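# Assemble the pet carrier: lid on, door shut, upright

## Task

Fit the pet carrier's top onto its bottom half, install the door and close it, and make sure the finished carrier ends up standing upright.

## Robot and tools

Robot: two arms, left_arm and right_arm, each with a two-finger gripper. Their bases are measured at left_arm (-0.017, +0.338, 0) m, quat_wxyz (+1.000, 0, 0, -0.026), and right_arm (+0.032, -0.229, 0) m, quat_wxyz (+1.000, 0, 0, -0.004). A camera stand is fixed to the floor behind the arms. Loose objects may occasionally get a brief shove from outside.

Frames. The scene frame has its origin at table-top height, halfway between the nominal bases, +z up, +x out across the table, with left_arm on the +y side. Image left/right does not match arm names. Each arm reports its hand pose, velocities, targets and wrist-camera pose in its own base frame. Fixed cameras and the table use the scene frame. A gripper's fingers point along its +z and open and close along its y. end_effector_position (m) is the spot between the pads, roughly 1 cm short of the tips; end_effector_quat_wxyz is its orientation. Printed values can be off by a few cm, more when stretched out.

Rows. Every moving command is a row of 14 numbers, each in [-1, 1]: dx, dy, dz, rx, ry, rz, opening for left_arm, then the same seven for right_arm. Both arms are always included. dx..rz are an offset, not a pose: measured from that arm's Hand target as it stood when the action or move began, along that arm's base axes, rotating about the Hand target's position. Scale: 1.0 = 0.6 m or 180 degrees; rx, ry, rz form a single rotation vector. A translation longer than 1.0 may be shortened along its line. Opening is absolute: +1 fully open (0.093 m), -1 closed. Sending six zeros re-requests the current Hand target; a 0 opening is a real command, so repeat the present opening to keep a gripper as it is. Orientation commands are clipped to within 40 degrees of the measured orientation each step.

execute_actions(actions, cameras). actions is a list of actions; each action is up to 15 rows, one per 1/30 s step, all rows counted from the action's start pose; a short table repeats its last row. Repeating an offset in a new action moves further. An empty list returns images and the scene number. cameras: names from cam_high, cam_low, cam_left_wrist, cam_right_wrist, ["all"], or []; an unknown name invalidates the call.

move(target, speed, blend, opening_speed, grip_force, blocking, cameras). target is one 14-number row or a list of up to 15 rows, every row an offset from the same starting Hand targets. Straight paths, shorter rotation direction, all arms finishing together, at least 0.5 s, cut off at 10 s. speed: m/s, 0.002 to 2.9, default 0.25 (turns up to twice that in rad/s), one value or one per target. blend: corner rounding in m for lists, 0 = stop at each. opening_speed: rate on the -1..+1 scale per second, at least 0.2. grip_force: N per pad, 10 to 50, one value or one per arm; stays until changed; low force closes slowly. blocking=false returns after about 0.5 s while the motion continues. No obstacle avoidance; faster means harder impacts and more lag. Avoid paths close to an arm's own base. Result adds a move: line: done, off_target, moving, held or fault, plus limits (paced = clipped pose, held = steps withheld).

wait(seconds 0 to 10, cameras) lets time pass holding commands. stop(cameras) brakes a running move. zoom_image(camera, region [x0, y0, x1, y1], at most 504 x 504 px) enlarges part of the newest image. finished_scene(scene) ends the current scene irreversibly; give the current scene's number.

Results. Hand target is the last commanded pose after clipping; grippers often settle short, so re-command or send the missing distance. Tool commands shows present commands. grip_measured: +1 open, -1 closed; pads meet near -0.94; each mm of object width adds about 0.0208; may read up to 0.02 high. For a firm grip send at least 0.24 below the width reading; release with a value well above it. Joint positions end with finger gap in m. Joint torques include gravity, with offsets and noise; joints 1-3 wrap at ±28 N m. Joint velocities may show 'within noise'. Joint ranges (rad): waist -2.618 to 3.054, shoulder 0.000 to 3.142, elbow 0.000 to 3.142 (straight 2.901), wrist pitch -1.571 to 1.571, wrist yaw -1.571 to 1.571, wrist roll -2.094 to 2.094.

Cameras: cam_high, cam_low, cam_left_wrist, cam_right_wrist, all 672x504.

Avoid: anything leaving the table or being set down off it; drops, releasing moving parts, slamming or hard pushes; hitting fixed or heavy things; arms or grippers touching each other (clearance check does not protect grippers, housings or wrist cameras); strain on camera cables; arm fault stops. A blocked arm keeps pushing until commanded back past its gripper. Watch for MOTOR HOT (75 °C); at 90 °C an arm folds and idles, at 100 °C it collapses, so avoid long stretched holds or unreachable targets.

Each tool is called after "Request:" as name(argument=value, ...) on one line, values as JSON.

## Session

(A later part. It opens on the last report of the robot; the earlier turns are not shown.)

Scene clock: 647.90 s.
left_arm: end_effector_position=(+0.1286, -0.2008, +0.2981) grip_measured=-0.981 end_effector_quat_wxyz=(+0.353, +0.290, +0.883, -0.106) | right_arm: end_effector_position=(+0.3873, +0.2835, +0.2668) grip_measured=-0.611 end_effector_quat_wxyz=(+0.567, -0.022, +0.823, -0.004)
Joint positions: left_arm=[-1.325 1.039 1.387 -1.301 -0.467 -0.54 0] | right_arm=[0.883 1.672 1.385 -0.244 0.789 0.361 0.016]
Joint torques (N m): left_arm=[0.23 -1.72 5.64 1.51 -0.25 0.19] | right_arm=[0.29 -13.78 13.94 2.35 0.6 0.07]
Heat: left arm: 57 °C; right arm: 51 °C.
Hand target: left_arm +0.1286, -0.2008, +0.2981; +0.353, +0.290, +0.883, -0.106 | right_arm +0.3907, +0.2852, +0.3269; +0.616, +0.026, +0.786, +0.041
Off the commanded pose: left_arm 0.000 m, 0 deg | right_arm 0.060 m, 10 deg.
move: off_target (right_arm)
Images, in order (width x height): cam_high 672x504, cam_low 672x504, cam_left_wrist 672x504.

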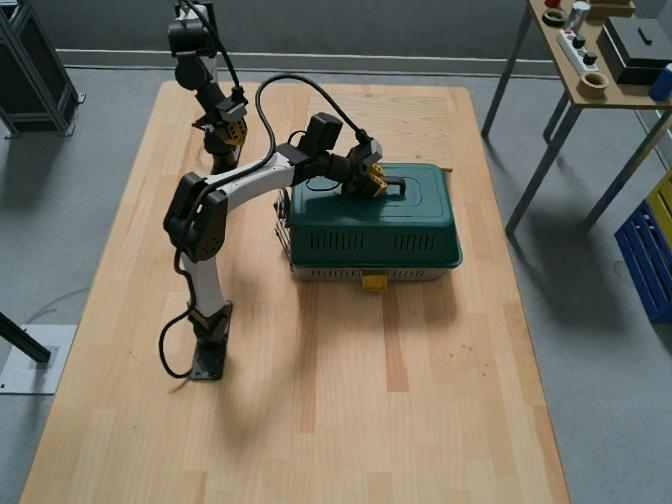

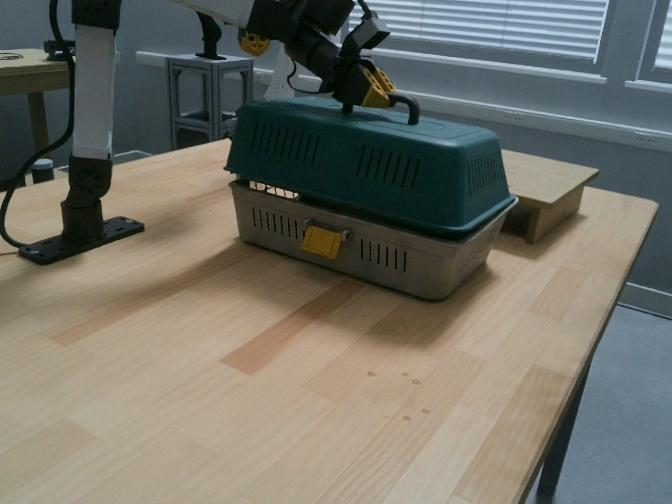

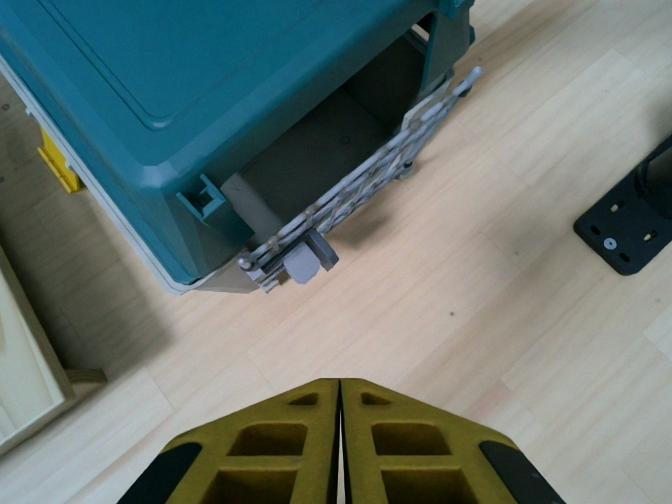

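Request:
move(target=[0,0,0,0,0,0,-1,0,0.005,0.04,0.006,0.01,-0.005,-1], speed=0.05, cameras=["cam_high","cam_low","cam_left_wrist"])

Request:
zoom_image(camera="cam_left_wrist", region=[130, 0, 500, 330])

Request:
zoom_image(camera="cam_low", region=[180, 20, 540, 300])

Request:
zoom_image(camera="cam_high", region=[250, 150, 460, 290])

Scene clock: 653.60 s.
left_arm: end_effector_position=(+0.1286, -0.2008, +0.2981) grip_measured=-0.981 end_effector_quat_wxyz=(+0.353, +0.290, +0.883, -0.106) | right_arm: end_effector_position=(+0.3860, +0.2851, +0.3097) grip_measured=-0.611 end_effector_quat_wxyz=(+0.566, -0.001, +0.825, +0.009)
Joint positions: left_arm=[-1.325 1.039 1.387 -1.301 -0.467 -0.54 0] | right_arm=[0.89 1.685 1.574 -0.429 0.797 0.42 0.016]
Joint torques (N m): left_arm=[0.12 -1.66 5.86 1.52 -0.29 0.18] | right_arm=[0.28 -10.61 13.04 2.32 0.58 0.06]
Heat: left arm: 57 °C; right arm: 52 °C.
Hand target: left_arm +0.1286, -0.2008, +0.2981; +0.353, +0.290, +0.883, -0.106 | right_arm +0.3907, +0.2883, +0.3508; +0.603, +0.039, +0.795, +0.044
Off the commanded pose: left_arm 0.000 m, 0 deg | right_arm 0.042 m, 8 deg.
move: off_target (right_arm)
Images, in order (width x height): cam_high 672x504, cam_low 672x504, cam_left_wrist 672x504.

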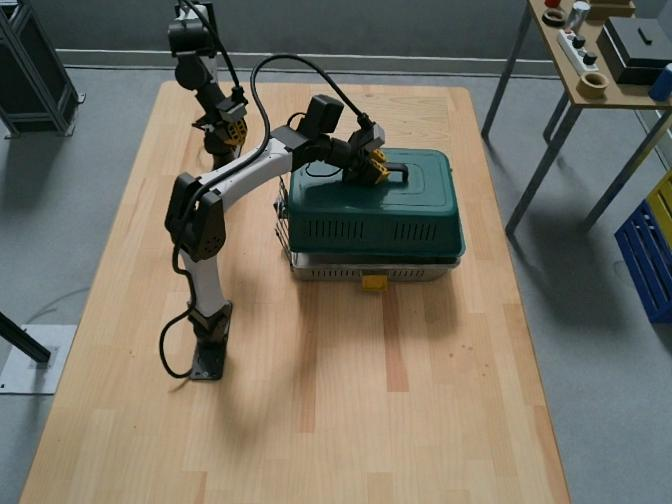

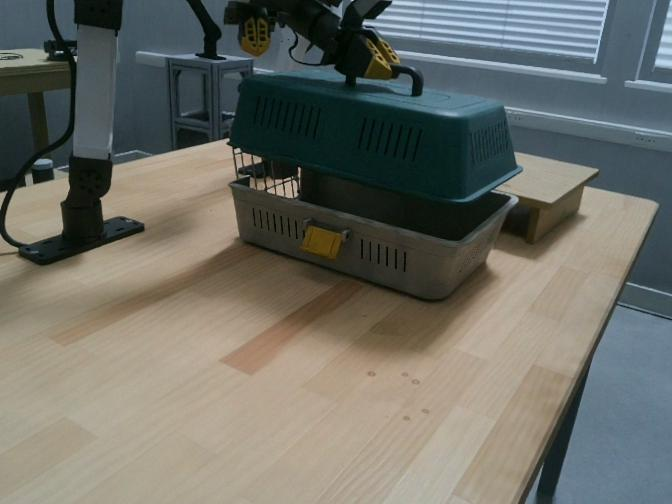

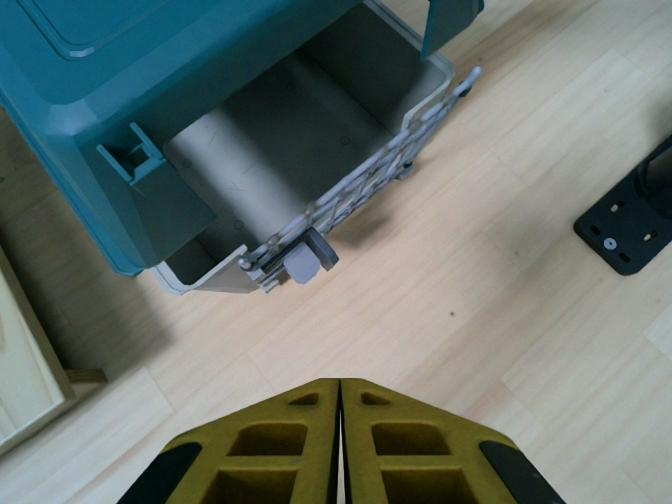

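Scaled by 1.362 from the camera's 672x504 image, which has a finer 960x720 frame.

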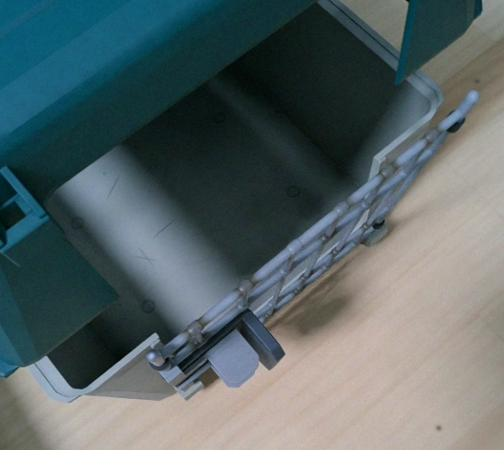

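Scaled by 1.400 from the camera's 672x504 image, which has a finer 960x720 frame.

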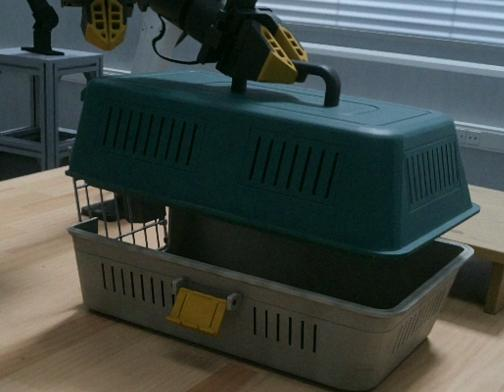

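Scaled by 2.400 from the camera's 672x504 image, which has a finer 960x720 frame.

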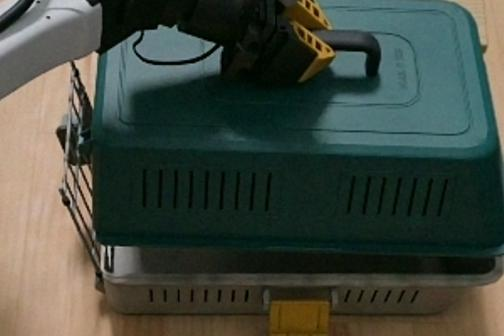

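Request:
move(target=[[0,0,0,0,0,0,-1,0.002,0.0,-0.042,0.006,0.0,0.0035,-1],[0.09,-0.14,-0.17,0,0,0,-1,0.002,0.0,-0.042,0.006,0.0,0.0035,-1],[0.186,-0.181,-0.17,0,0,0,-1,0.002,0.0,-0.042,0.006,0.0,0.0035,-1]], speed=[0.1,0.15,0.06], cameras=["cam_high","cam_low","cam_left_wrist"])

Request:
zoom_image(camera="cam_left_wrist", region=[380, 0, 672, 300])

Request:
zoom_image(camera="cam_low", region=[180, 20, 540, 300])

Request:
zoom_image(camera="cam_high", region=[250, 150, 460, 290])

Scene clock: 663.60 s.
left_arm: end_effector_position=(+0.2318, -0.2969, +0.1815) grip_measured=-0.981 end_effector_quat_wxyz=(+0.336, +0.290, +0.892, -0.087) | right_arm: end_effector_position=(+0.3879, +0.2881, +0.2942) grip_measured=-0.611 end_effector_quat_wxyz=(+0.568, +0.005, +0.823, +0.019)
Joint positions: left_arm=[-1.04 1.414 1.15 -0.655 -0.3 -0.31 0] | right_arm=[0.889 1.685 1.505 -0.349 0.789 0.432 0.016]
Joint torques (N m): left_arm=[0.79 -4.86 10.09 1.88 -0.04 0.37] | right_arm=[-0.31 -11.97 8.72 2.58 0.45 0.02]
Heat: left arm: 58 °C; right arm: 55 °C.
Hand target: left_arm +0.2402, -0.3093, +0.1961; +0.353, +0.290, +0.883, -0.106 | right_arm +0.3918, +0.2884, +0.3255; +0.603, +0.040, +0.795, +0.054
Off the commanded pose: left_arm 0.021 m, 3 deg | right_arm 0.032 m, 8 deg.
move: off_target (left_arm, right_arm)
Images, in order (width x height): cam_high 672x504, cam_low 672x504, cam_left_wrist 672x504.

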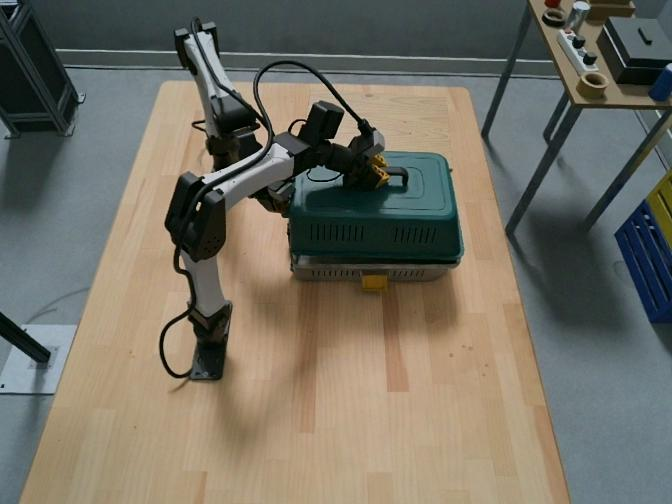

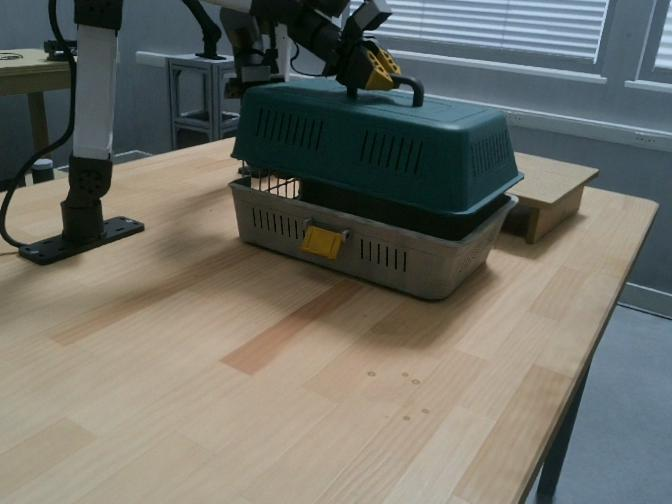

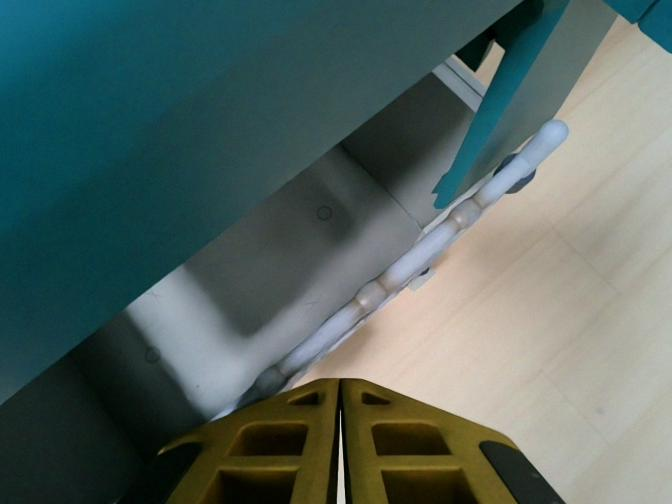

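Scaled by 1.680 from the camera's 672x504 image, which has a finer 960x720 frame.

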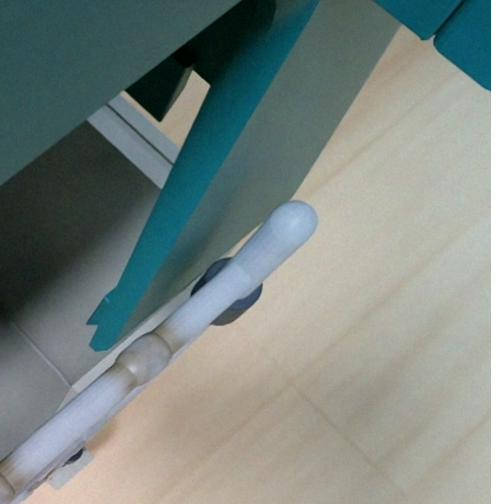

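Scaled by 1.400 from the camera's 672x504 image, which has a finer 960x720 frame.

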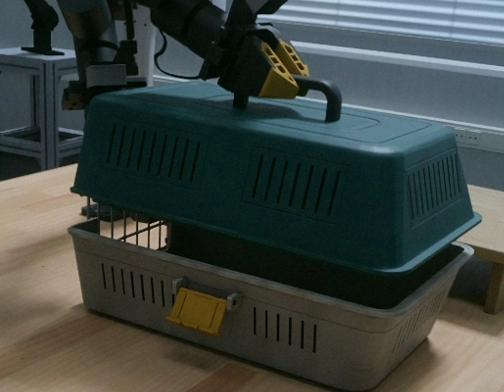

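Scaled by 2.400 from the camera's 672x504 image, which has a finer 960x720 frame.

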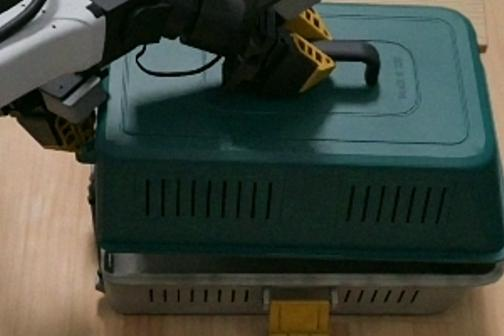

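Request:
move(target=[[0.007,0,0,0,0,0,-1,0,0,0,0,0,0,-1],[0.007,0,0,0,0,0,-1,0,0.0,-0.035,0,0,0,-1]], speed=0.05, cameras=["cam_high","cam_low","cam_left_wrist"])

Request:
zoom_image(camera="cam_left_wrist", region=[380, 0, 672, 300])

Request:
zoom_image(camera="cam_low", region=[180, 20, 540, 300])

Request:
zoom_image(camera="cam_high", region=[250, 150, 460, 290])

Scene clock: 670.23 s.
left_arm: end_effector_position=(+0.2327, -0.2960, +0.1767) grip_measured=-0.981 end_effector_quat_wxyz=(+0.324, +0.296, +0.895, -0.086) | right_arm: end_effector_position=(+0.3893, +0.2832, +0.2748) grip_measured=-0.611 end_effector_quat_wxyz=(+0.554, -0.001, +0.832, +0.009)
Joint positions: left_arm=[-1.028 1.426 1.155 -0.667 -0.279 -0.298 0] | right_arm=[0.875 1.686 1.461 -0.342 0.772 0.434 0.016]
Joint torques (N m): left_arm=[0.59 -5.78 10.04 2.04 -0.15 0.31] | right_arm=[0.49 -9.43 8.35 1.95 0.46 -0.05]
Heat: left arm: 60 °C; right arm: 54 °C.
Hand target: left_arm +0.2443, -0.3093, +0.1960; +0.353, +0.290, +0.883, -0.106 | right_arm +0.3891, +0.2855, +0.2818; +0.565, +0.006, +0.825, +0.015 (not the last commanded pose)
Off the commanded pose: left_arm 0.026 m, 4 deg | right_arm 0.030 m, 10 deg.
move: held (right_arm; a check stopped the path), off_target (left_arm; braked when a check withheld steps of right_arm); path passed 1 of 2 targets; limits=held
pose unreachable (right arm): on one or more control steps of this call, first in action 0 (counted from 0), this arm could not follow its commanded pose, so it was not sent that pose on those steps. It may still have moved: this result reports where it is.
cause: moving toward the commanded pose would bring a part of the arm too close to another arm (this arm's wrist (the part past joint 4) and the left arm's wrist (the part past joint 4), along the way the arms are being sent, or toward where that arm still pushes).
Images, in order (width x height): cam_high 672x504, cam_low 672x504, cam_left_wrist 672x504.

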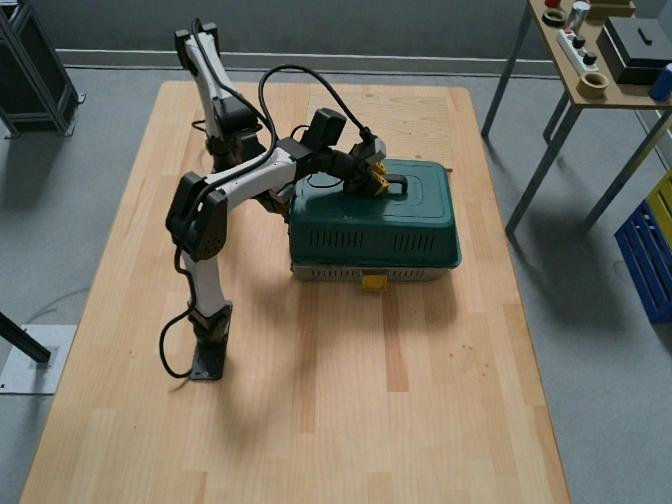

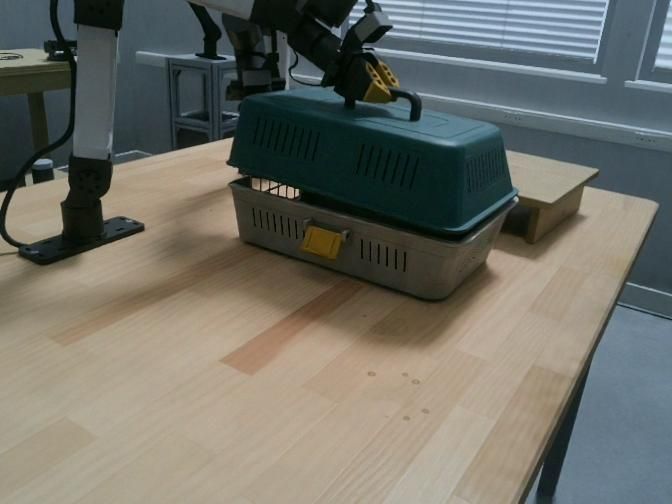

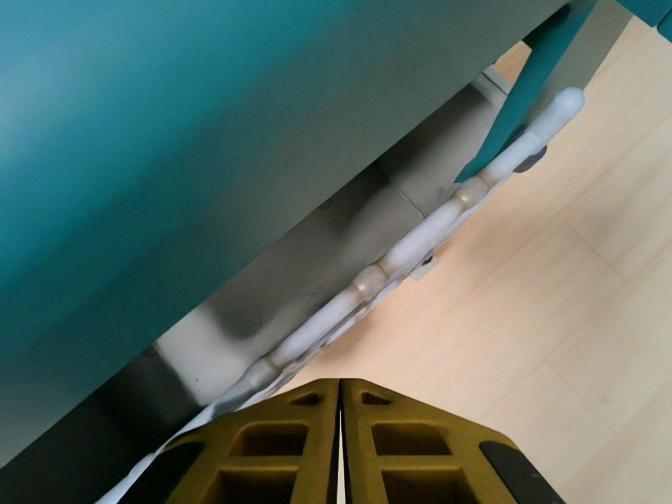

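Scaled by 1.680 from the camera's 672x504 image, which has a finer 960x720 frame.

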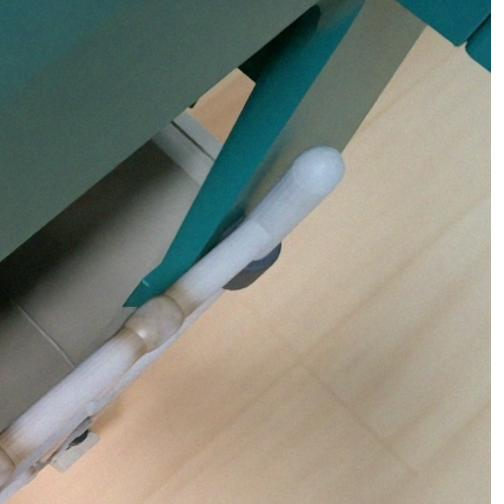

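Scaled by 1.400 from the camera's 672x504 image, which has a finer 960x720 frame.

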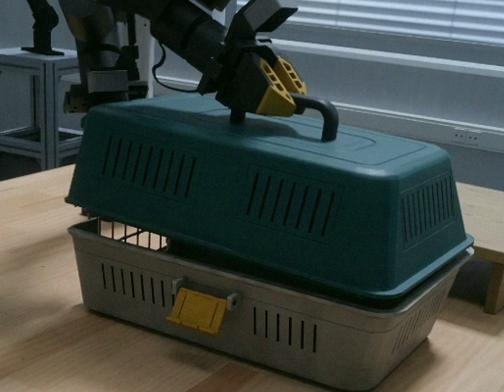

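Scaled by 2.400 from the camera's 672x504 image, which has a finer 960x720 frame.

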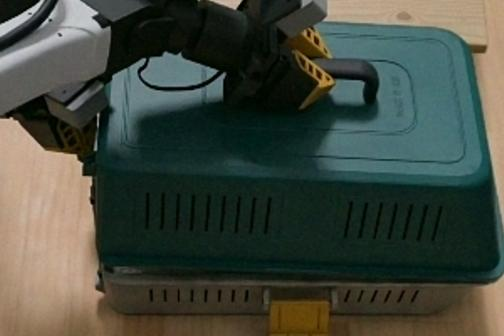

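Request:
move(target=[[-0.08,0.05,0.0,0,0,0,-1,0,0,0,0,0,0,-1],[-0.19,0.18,0.17,0,0,0,-1,0,0,0,0,0,0,-1]], speed=0.15, blend=0.02, cameras=["cam_high","cam_low","cam_left_wrist"])

Scene clock: 675.83 s.
left_arm: end_effector_position=(+0.1291, -0.2017, +0.2871) grip_measured=-0.981 end_effector_quat_wxyz=(+0.341, +0.302, +0.885, -0.098) | right_arm: end_effector_position=(+0.3877, +0.2831, +0.2687) grip_measured=-0.611 end_effector_quat_wxyz=(+0.547, -0.008, +0.837, +0.002)
Joint positions: left_arm=[-1.307 1.042 1.357 -1.289 -0.441 -0.511 0] | right_arm=[0.878 1.692 1.461 -0.363 0.772 0.434 0.016]
Joint torques (N m): left_arm=[-0.46 -1.96 8.42 1.42 -0.43 -0.02] | right_arm=[0.25 -10.07 8.35 2.11 0.46 -0.04]
Heat: left arm: 61 °C; right arm: 54 °C.
Hand target: left_arm +0.1303, -0.2013, +0.2981; +0.353, +0.290, +0.883, -0.106 | right_arm +0.3892, +0.2854, +0.2818; +0.565, +0.006, +0.825, +0.015
Off the commanded pose: left_arm 0.011 m, 2 deg | right_arm 0.013 m, 3 deg.
led back after a hold (left arm): the arm was led back toward your command in small steps, so it may still be short of it.
move: off_target (left_arm, right_arm); a check withheld steps on the way to target 1, so it may have been missed; limits=held
pose unreachable (left arm): on one or more control steps of this call, first in action 0 (counted from 0), this arm could not follow its commanded pose, so it was not sent that pose on those steps. It may still have moved: this result reports where it is.
cause: moving toward the commanded pose would bring a part of the arm too close to another arm (this arm's wrist camera and the right arm's wrist (the part past joint 4), 20 mm apart when this arm was first held).
Images, in order (width x height): cam_high 672x504, cam_low 672x504, cam_left_wrist 672x504.

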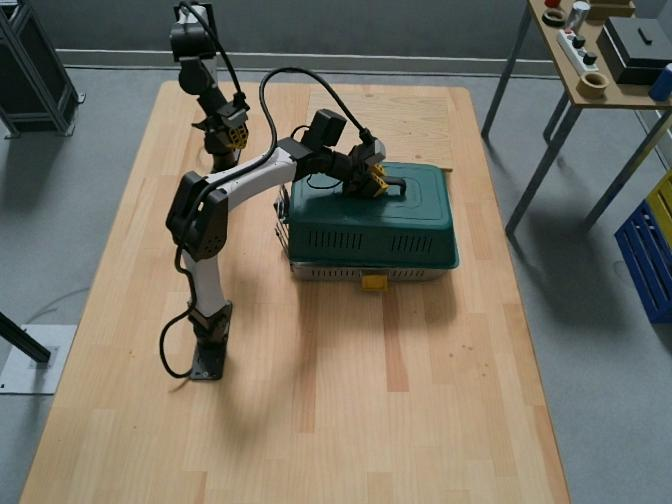

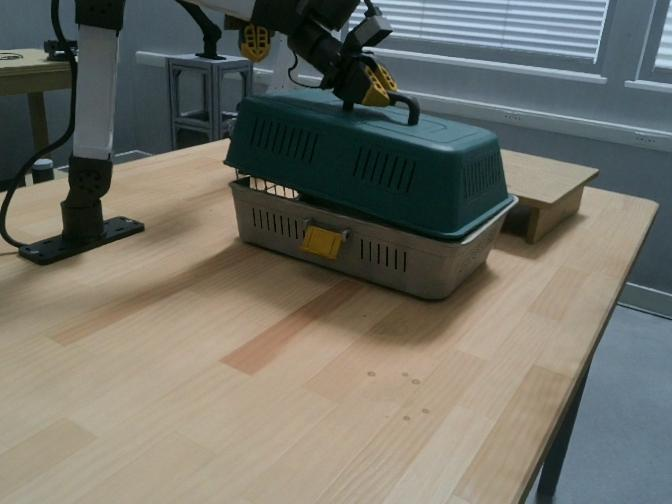

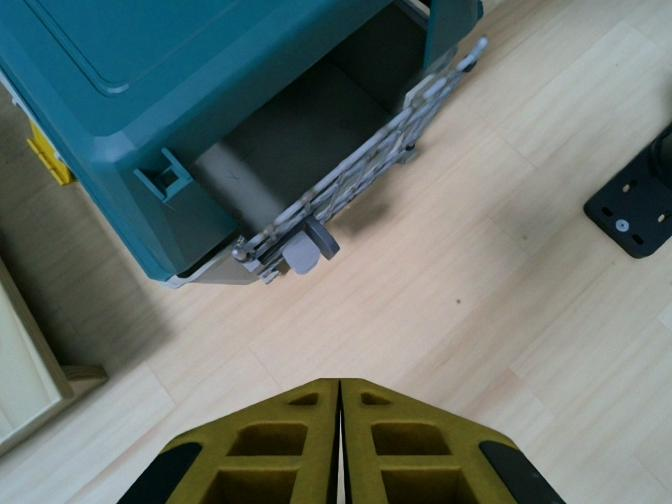

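Request:
move(target=[[0,0,0,0,0,0,-1,0.004,-0.002,-0.03,0,-0.02,0.002,-1],[0,0,0,0,0,0,-1,0.004,-0.002,-0.06,0,-0.02,0.003,-1]], speed=0.05, cameras=["cam_high","cam_low","cam_left_wrist"])

Request:
zoom_image(camera="cam_left_wrist", region=[130, 0, 500, 330])

Request:
zoom_image(camera="cam_low", region=[180, 20, 540, 300])

Request:
zoom_image(camera="cam_high", region=[250, 150, 460, 290])

Scene clock: 681.87 s.
left_arm: end_effector_position=(+0.1291, -0.2015, +0.2871) grip_measured=-0.981 end_effector_quat_wxyz=(+0.341, +0.302, +0.885, -0.097) | right_arm: end_effector_position=(+0.3902, +0.2865, +0.2532) grip_measured=-0.611 end_effector_quat_wxyz=(+0.590, -0.003, +0.807, +0.020)
Joint positions: left_arm=[-1.307 1.042 1.357 -1.289 -0.442 -0.511 0] | right_arm=[0.885 1.673 1.274 -0.048 0.796 0.36 0.016]
Joint torques (N m): left_arm=[-0.39 -1.92 8.35 1.43 -0.43 -0.02] | right_arm=[-0.55 -8.47 5.94 2.03 0.28 -0.02]
Heat: left arm: 62 °C; right arm: 54 °C.
Hand target: left_arm +0.1303, -0.2013, +0.2981; +0.353, +0.290, +0.883, -0.106 | right_arm +0.3915, +0.2843, +0.2457; +0.591, +0.002, +0.807, +0.018
Off the commanded pose: left_arm 0.011 m, 2 deg | right_arm 0.008 m, 1 deg.
move: off_target (left_arm)
Images, in order (width x height): cam_high 672x504, cam_low 672x504, cam_left_wrist 672x504.

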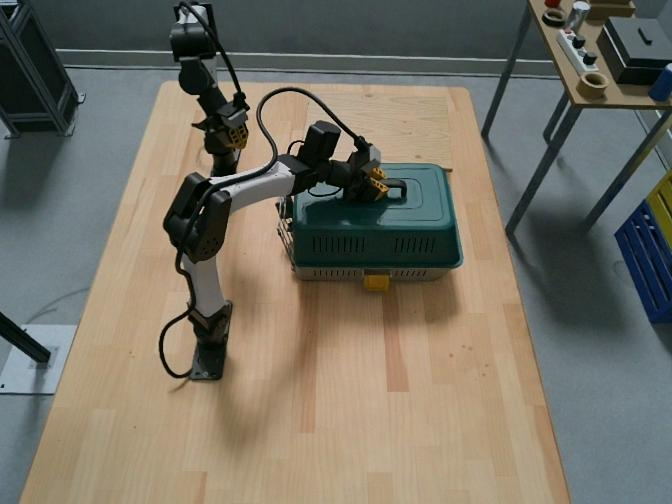

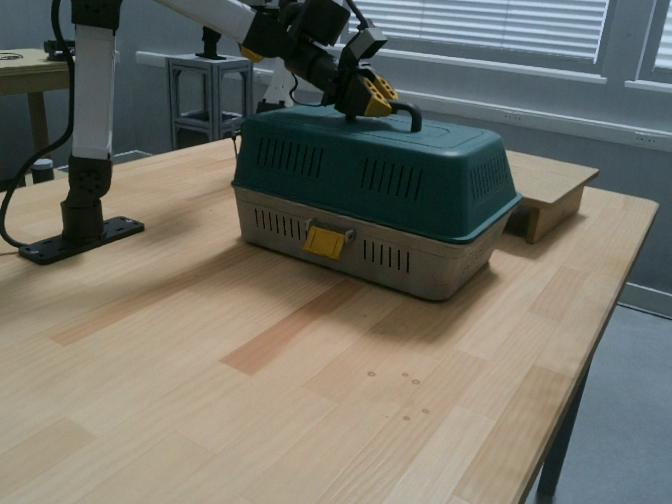

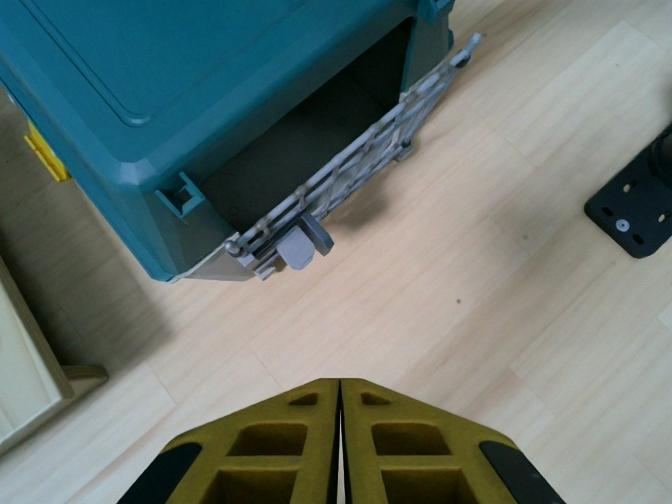

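Scaled by 1.362 from the camera's 672x504 image, which has a finer 960x720 frame.

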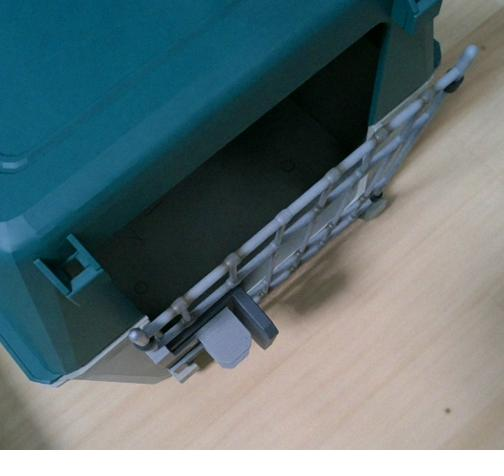

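Scaled by 1.400 from the camera's 672x504 image, which has a finer 960x720 frame.

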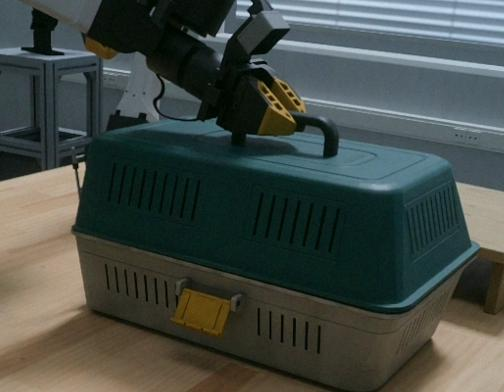

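Scaled by 2.400 from the camera's 672x504 image, which has a finer 960x720 frame.

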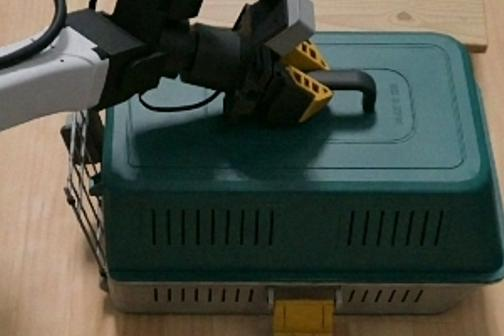

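Request:
move(target=[[0,0,0,0,0,0,-1,-0.002,0.003,0.012,0,0,0,0.0],[0,0,0,0,0,0,-1,-0.03,0.003,0.12,0,0.05,0,0.0],[0,0,0,0,0,0,-1,0.025,0.003,0.12,0,0.18,0,0.0]], speed=[0.1,0.1,0.2], opening_speed=0.6, cameras=["all"])

Request:
zoom_image(camera="cam_high", region=[250, 150, 460, 290])

Request:
zoom_image(camera="cam_low", region=[180, 20, 540, 300])

Scene clock: 691.77 s.
left_arm: end_effector_position=(+0.1291, -0.2015, +0.2871) grip_measured=-0.981 end_effector_quat_wxyz=(+0.341, +0.302, +0.885, -0.097) | right_arm: end_effector_position=(+0.4057, +0.2851, +0.3151) grip_measured=-0.003 end_effector_quat_wxyz=(+0.360, -0.005, +0.933, +0.021)
Joint positions: left_arm=[-1.307 1.042 1.357 -1.289 -0.442 -0.511 0] | right_arm=[0.759 2.263 2.839 -1.538 0.445 0.607 0.045]
Joint torques (N m): left_arm=[-0.51 -1.85 8.28 1.44 -0.41 -0.06] | right_arm=[-0.39 -10.95 8.36 1.33 0.2 0.06]
Heat: left arm: 63 °C; right arm: 53 °C.
Hand target: left_arm +0.1303, -0.2013, +0.2981; +0.353, +0.290, +0.883, -0.106 | right_arm +0.4066, +0.2861, +0.3177; +0.342, +0.007, +0.939, +0.016
Off the commanded pose: left_arm 0.011 m, 2 deg | right_arm 0.003 m, 3 deg.
elbow stopped short (right arm): the move would have taken joint 3 (elbow) straighter than the controller allows.
move: off_target (left_arm, right_arm)

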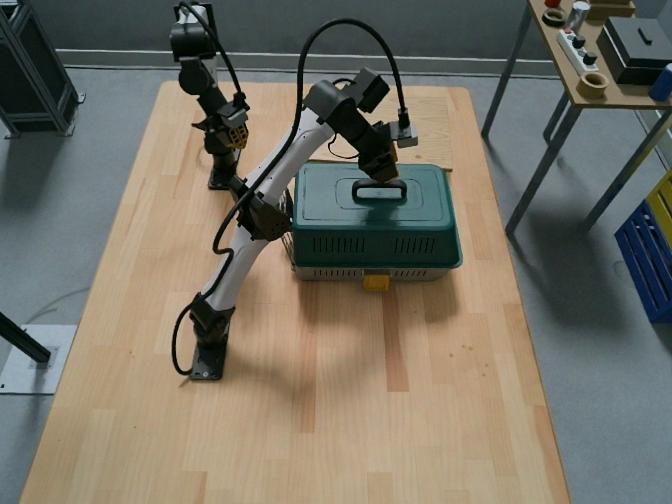

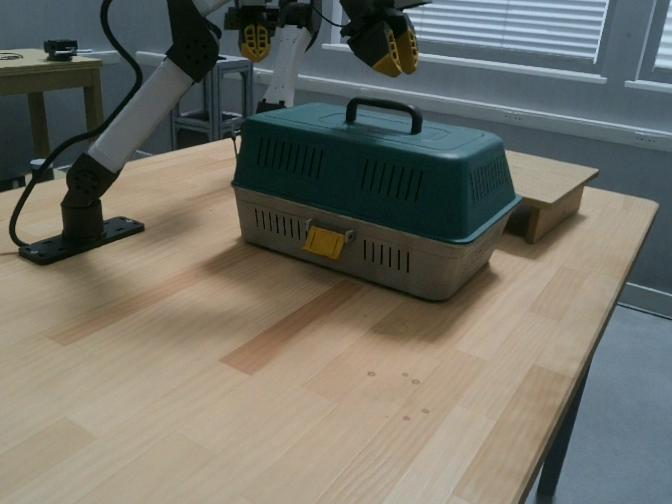

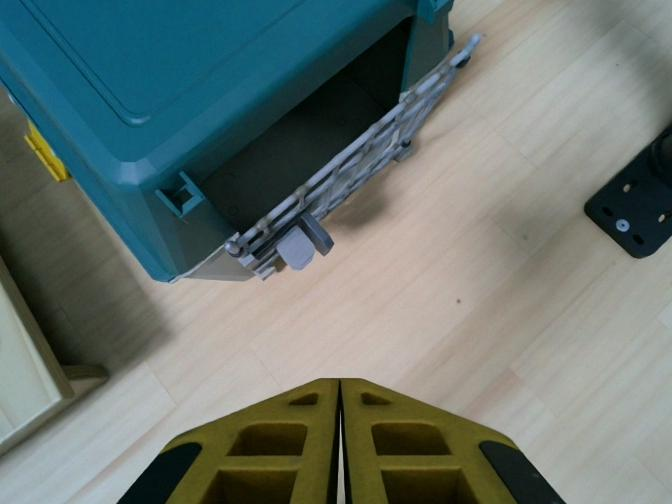

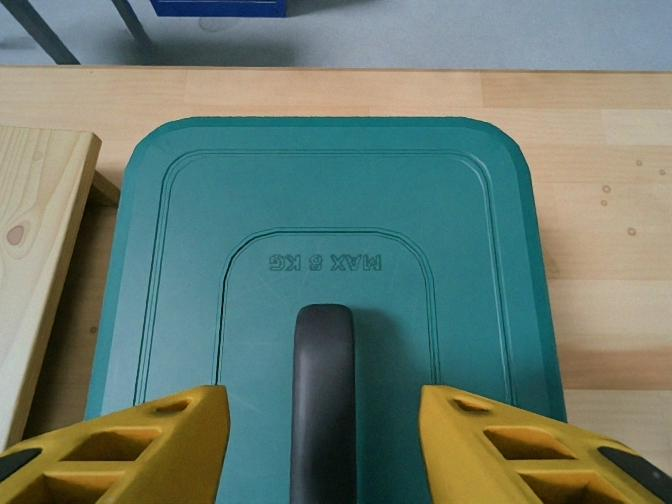

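Scaled by 2.400 from the camera's 672x504 image, which has a finer 960x720 frame.

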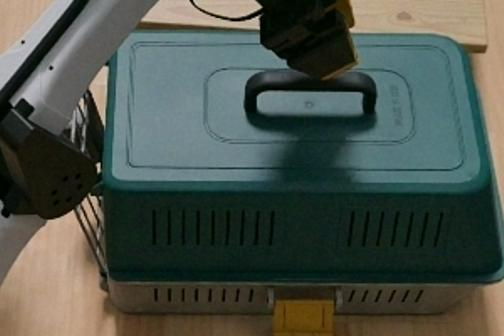

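Scaled by 1.400 from the camera's 672x504 image, which has a finer 960x720 frame.

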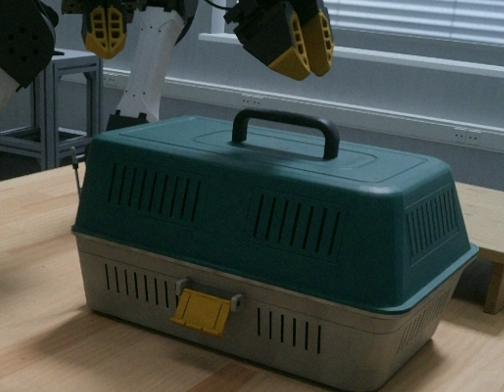

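Request:
move(target=[[0,0,0,0,0,0,-1,-0.004,0.0,-0.06,0,0,0,0.0],[0,0,0,0,0,0,-1,-0.004,0.0,-0.12,0,0,0,0.0],[0,0,0,0,0,0,-1,-0.004,0.0,-0.122,0,0,0,-1.0]], speed=[0.12,0.06,0.05], opening_speed=0.6, cameras=["cam_high","cam_low","cam_right_wrist"])

Request:
zoom_image(camera="cam_low", region=[180, 20, 540, 300])

Request:
zoom_image(camera="cam_high", region=[250, 150, 460, 290])

Scene clock: 703.13 s.
left_arm: end_effector_position=(+0.1291, -0.2015, +0.2871) grip_measured=-0.981 end_effector_quat_wxyz=(+0.341, +0.302, +0.885, -0.097) | right_arm: end_effector_position=(+0.4047, +0.2858, +0.2368) grip_measured=-0.609 end_effector_quat_wxyz=(+0.332, +0.002, +0.943, +0.006)
Joint positions: left_arm=[-1.307 1.042 1.357 -1.289 -0.442 -0.511 0] | right_arm=[0.76 2.026 2.113 -1.123 0.439 0.642 0.016]
Joint torques (N m): left_arm=[-0.34 -1.89 8.28 1.43 -0.42 0.02] | right_arm=[-0.13 -13.75 6.01 1.44 0.27 -0.02]
Heat: left arm: 64 °C; right arm: 51 °C.
Hand target: left_arm +0.1303, -0.2013, +0.2981; +0.353, +0.290, +0.883, -0.106 | right_arm +0.4041, +0.2861, +0.2445; +0.342, +0.007, +0.940, +0.016
Off the commanded pose: left_arm 0.011 m, 2 deg | right_arm 0.008 m, 2 deg.
move: off_target (left_arm); target 3's new opening was sent with right_arm's hand 0.009 m and 3 deg from that target
Images, in order (width x height): cam_high 672x504, cam_low 672x504, cam_right_wrist 672x504.

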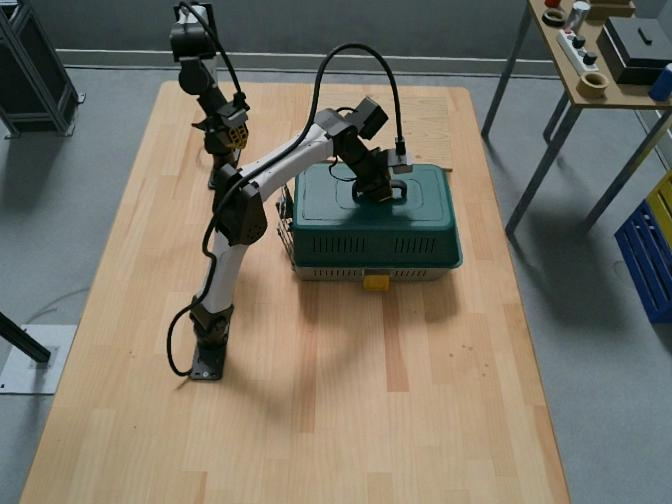

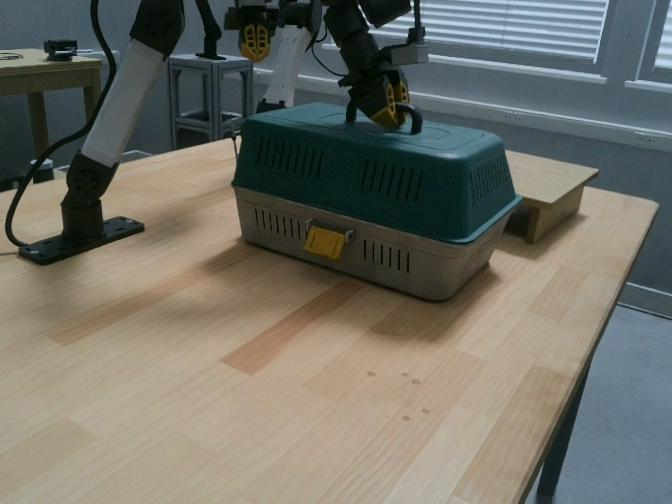

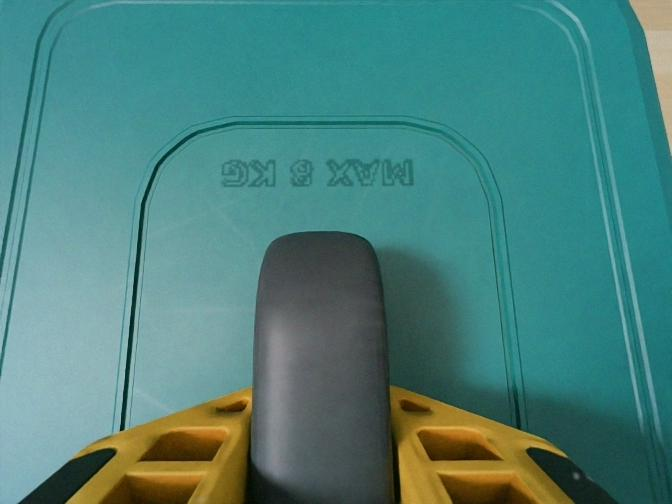

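Scaled by 1.400 from the camera's 672x504 image, which has a finer 960x720 frame.

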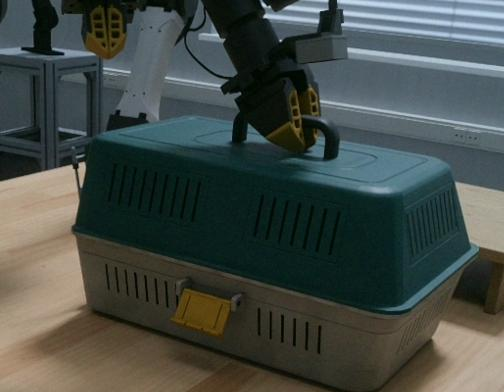

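Scaled by 2.400 from the camera's 672x504 image, which has a finer 960x720 frame.

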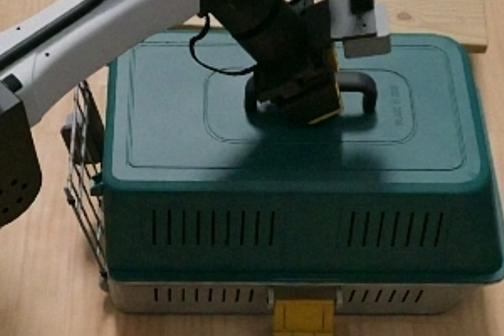

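Request:
move(target=[0,0,0,0,0,0,-1,0.001,0.0,0.108,0,-0.01,0,-1], speed=0.06, cameras=["cam_high","cam_low","cam_left_wrist"])

Request:
zoom_image(camera="cam_low", region=[180, 20, 540, 300])

Request:
zoom_image(camera="cam_high", region=[250, 150, 460, 290])

Scene clock: 708.57 s.
left_arm: end_effector_position=(+0.1291, -0.2015, +0.2871) grip_measured=-0.981 end_effector_quat_wxyz=(+0.341, +0.302, +0.885, -0.097) | right_arm: end_effector_position=(+0.3992, +0.2822, +0.2864) grip_measured=-0.615 end_effector_quat_wxyz=(+0.322, -0.002, +0.947, +0.000)
Joint positions: left_arm=[-1.307 1.042 1.357 -1.289 -0.442 -0.511 0] | right_arm=[0.76 2.21 2.653 -1.504 0.431 0.641 0.016]
Joint torques (N m): left_arm=[-0.62 -1.85 8.4 1.46 -0.39 -0.04] | right_arm=[0.39 -12.68 10.58 1.5 0.57 -0.08]
Heat: left arm: 64 °C; right arm: 51 °C.
Hand target: left_arm +0.1303, -0.2013, +0.2981; +0.353, +0.290, +0.883, -0.106 | right_arm +0.4047, +0.2861, +0.3093; +0.357, +0.006, +0.934, +0.017
Off the commanded pose: left_arm 0.011 m, 2 deg | right_arm 0.024 m, 5 deg.
move: off_target (left_arm, right_arm)
Images, in order (width x height): cam_high 672x504, cam_low 672x504, cam_left_wrist 672x504.

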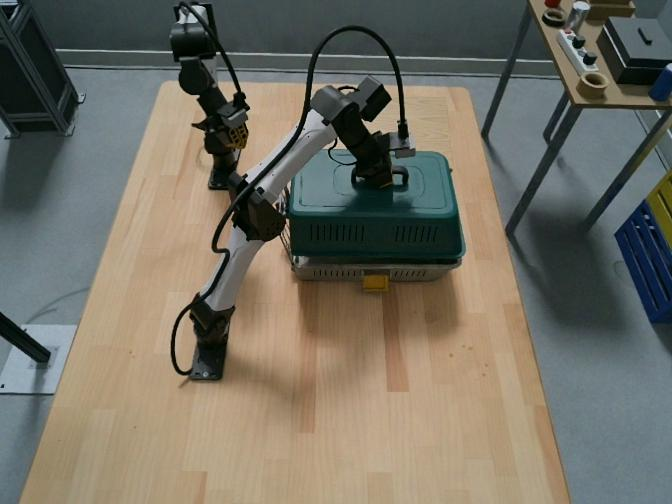

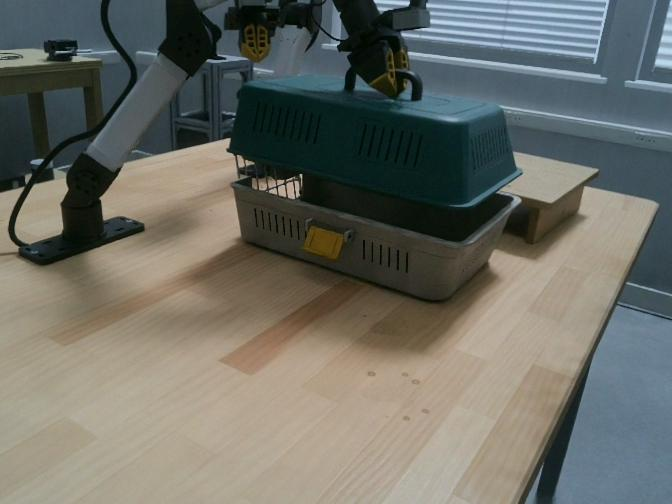

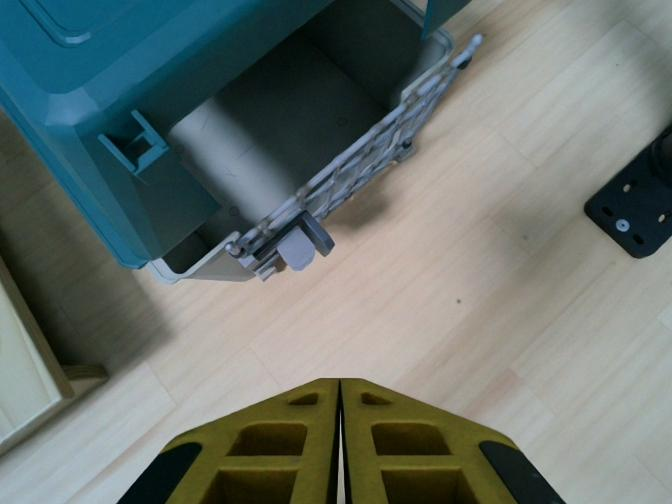

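Scaled by 1.400 from the camera's 672x504 image, which has a finer 960x720 frame.

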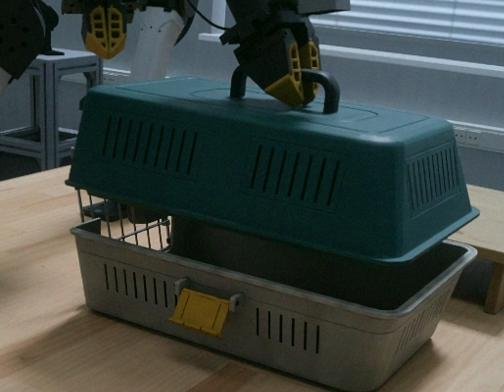

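Scaled by 2.400 from the camera's 672x504 image, which has a finer 960x720 frame.

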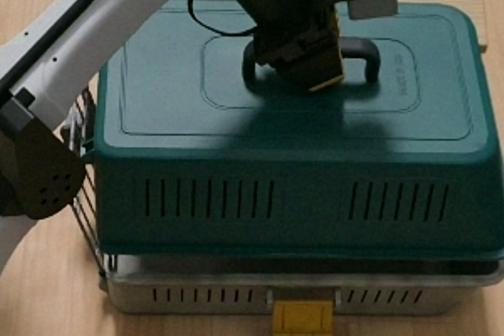

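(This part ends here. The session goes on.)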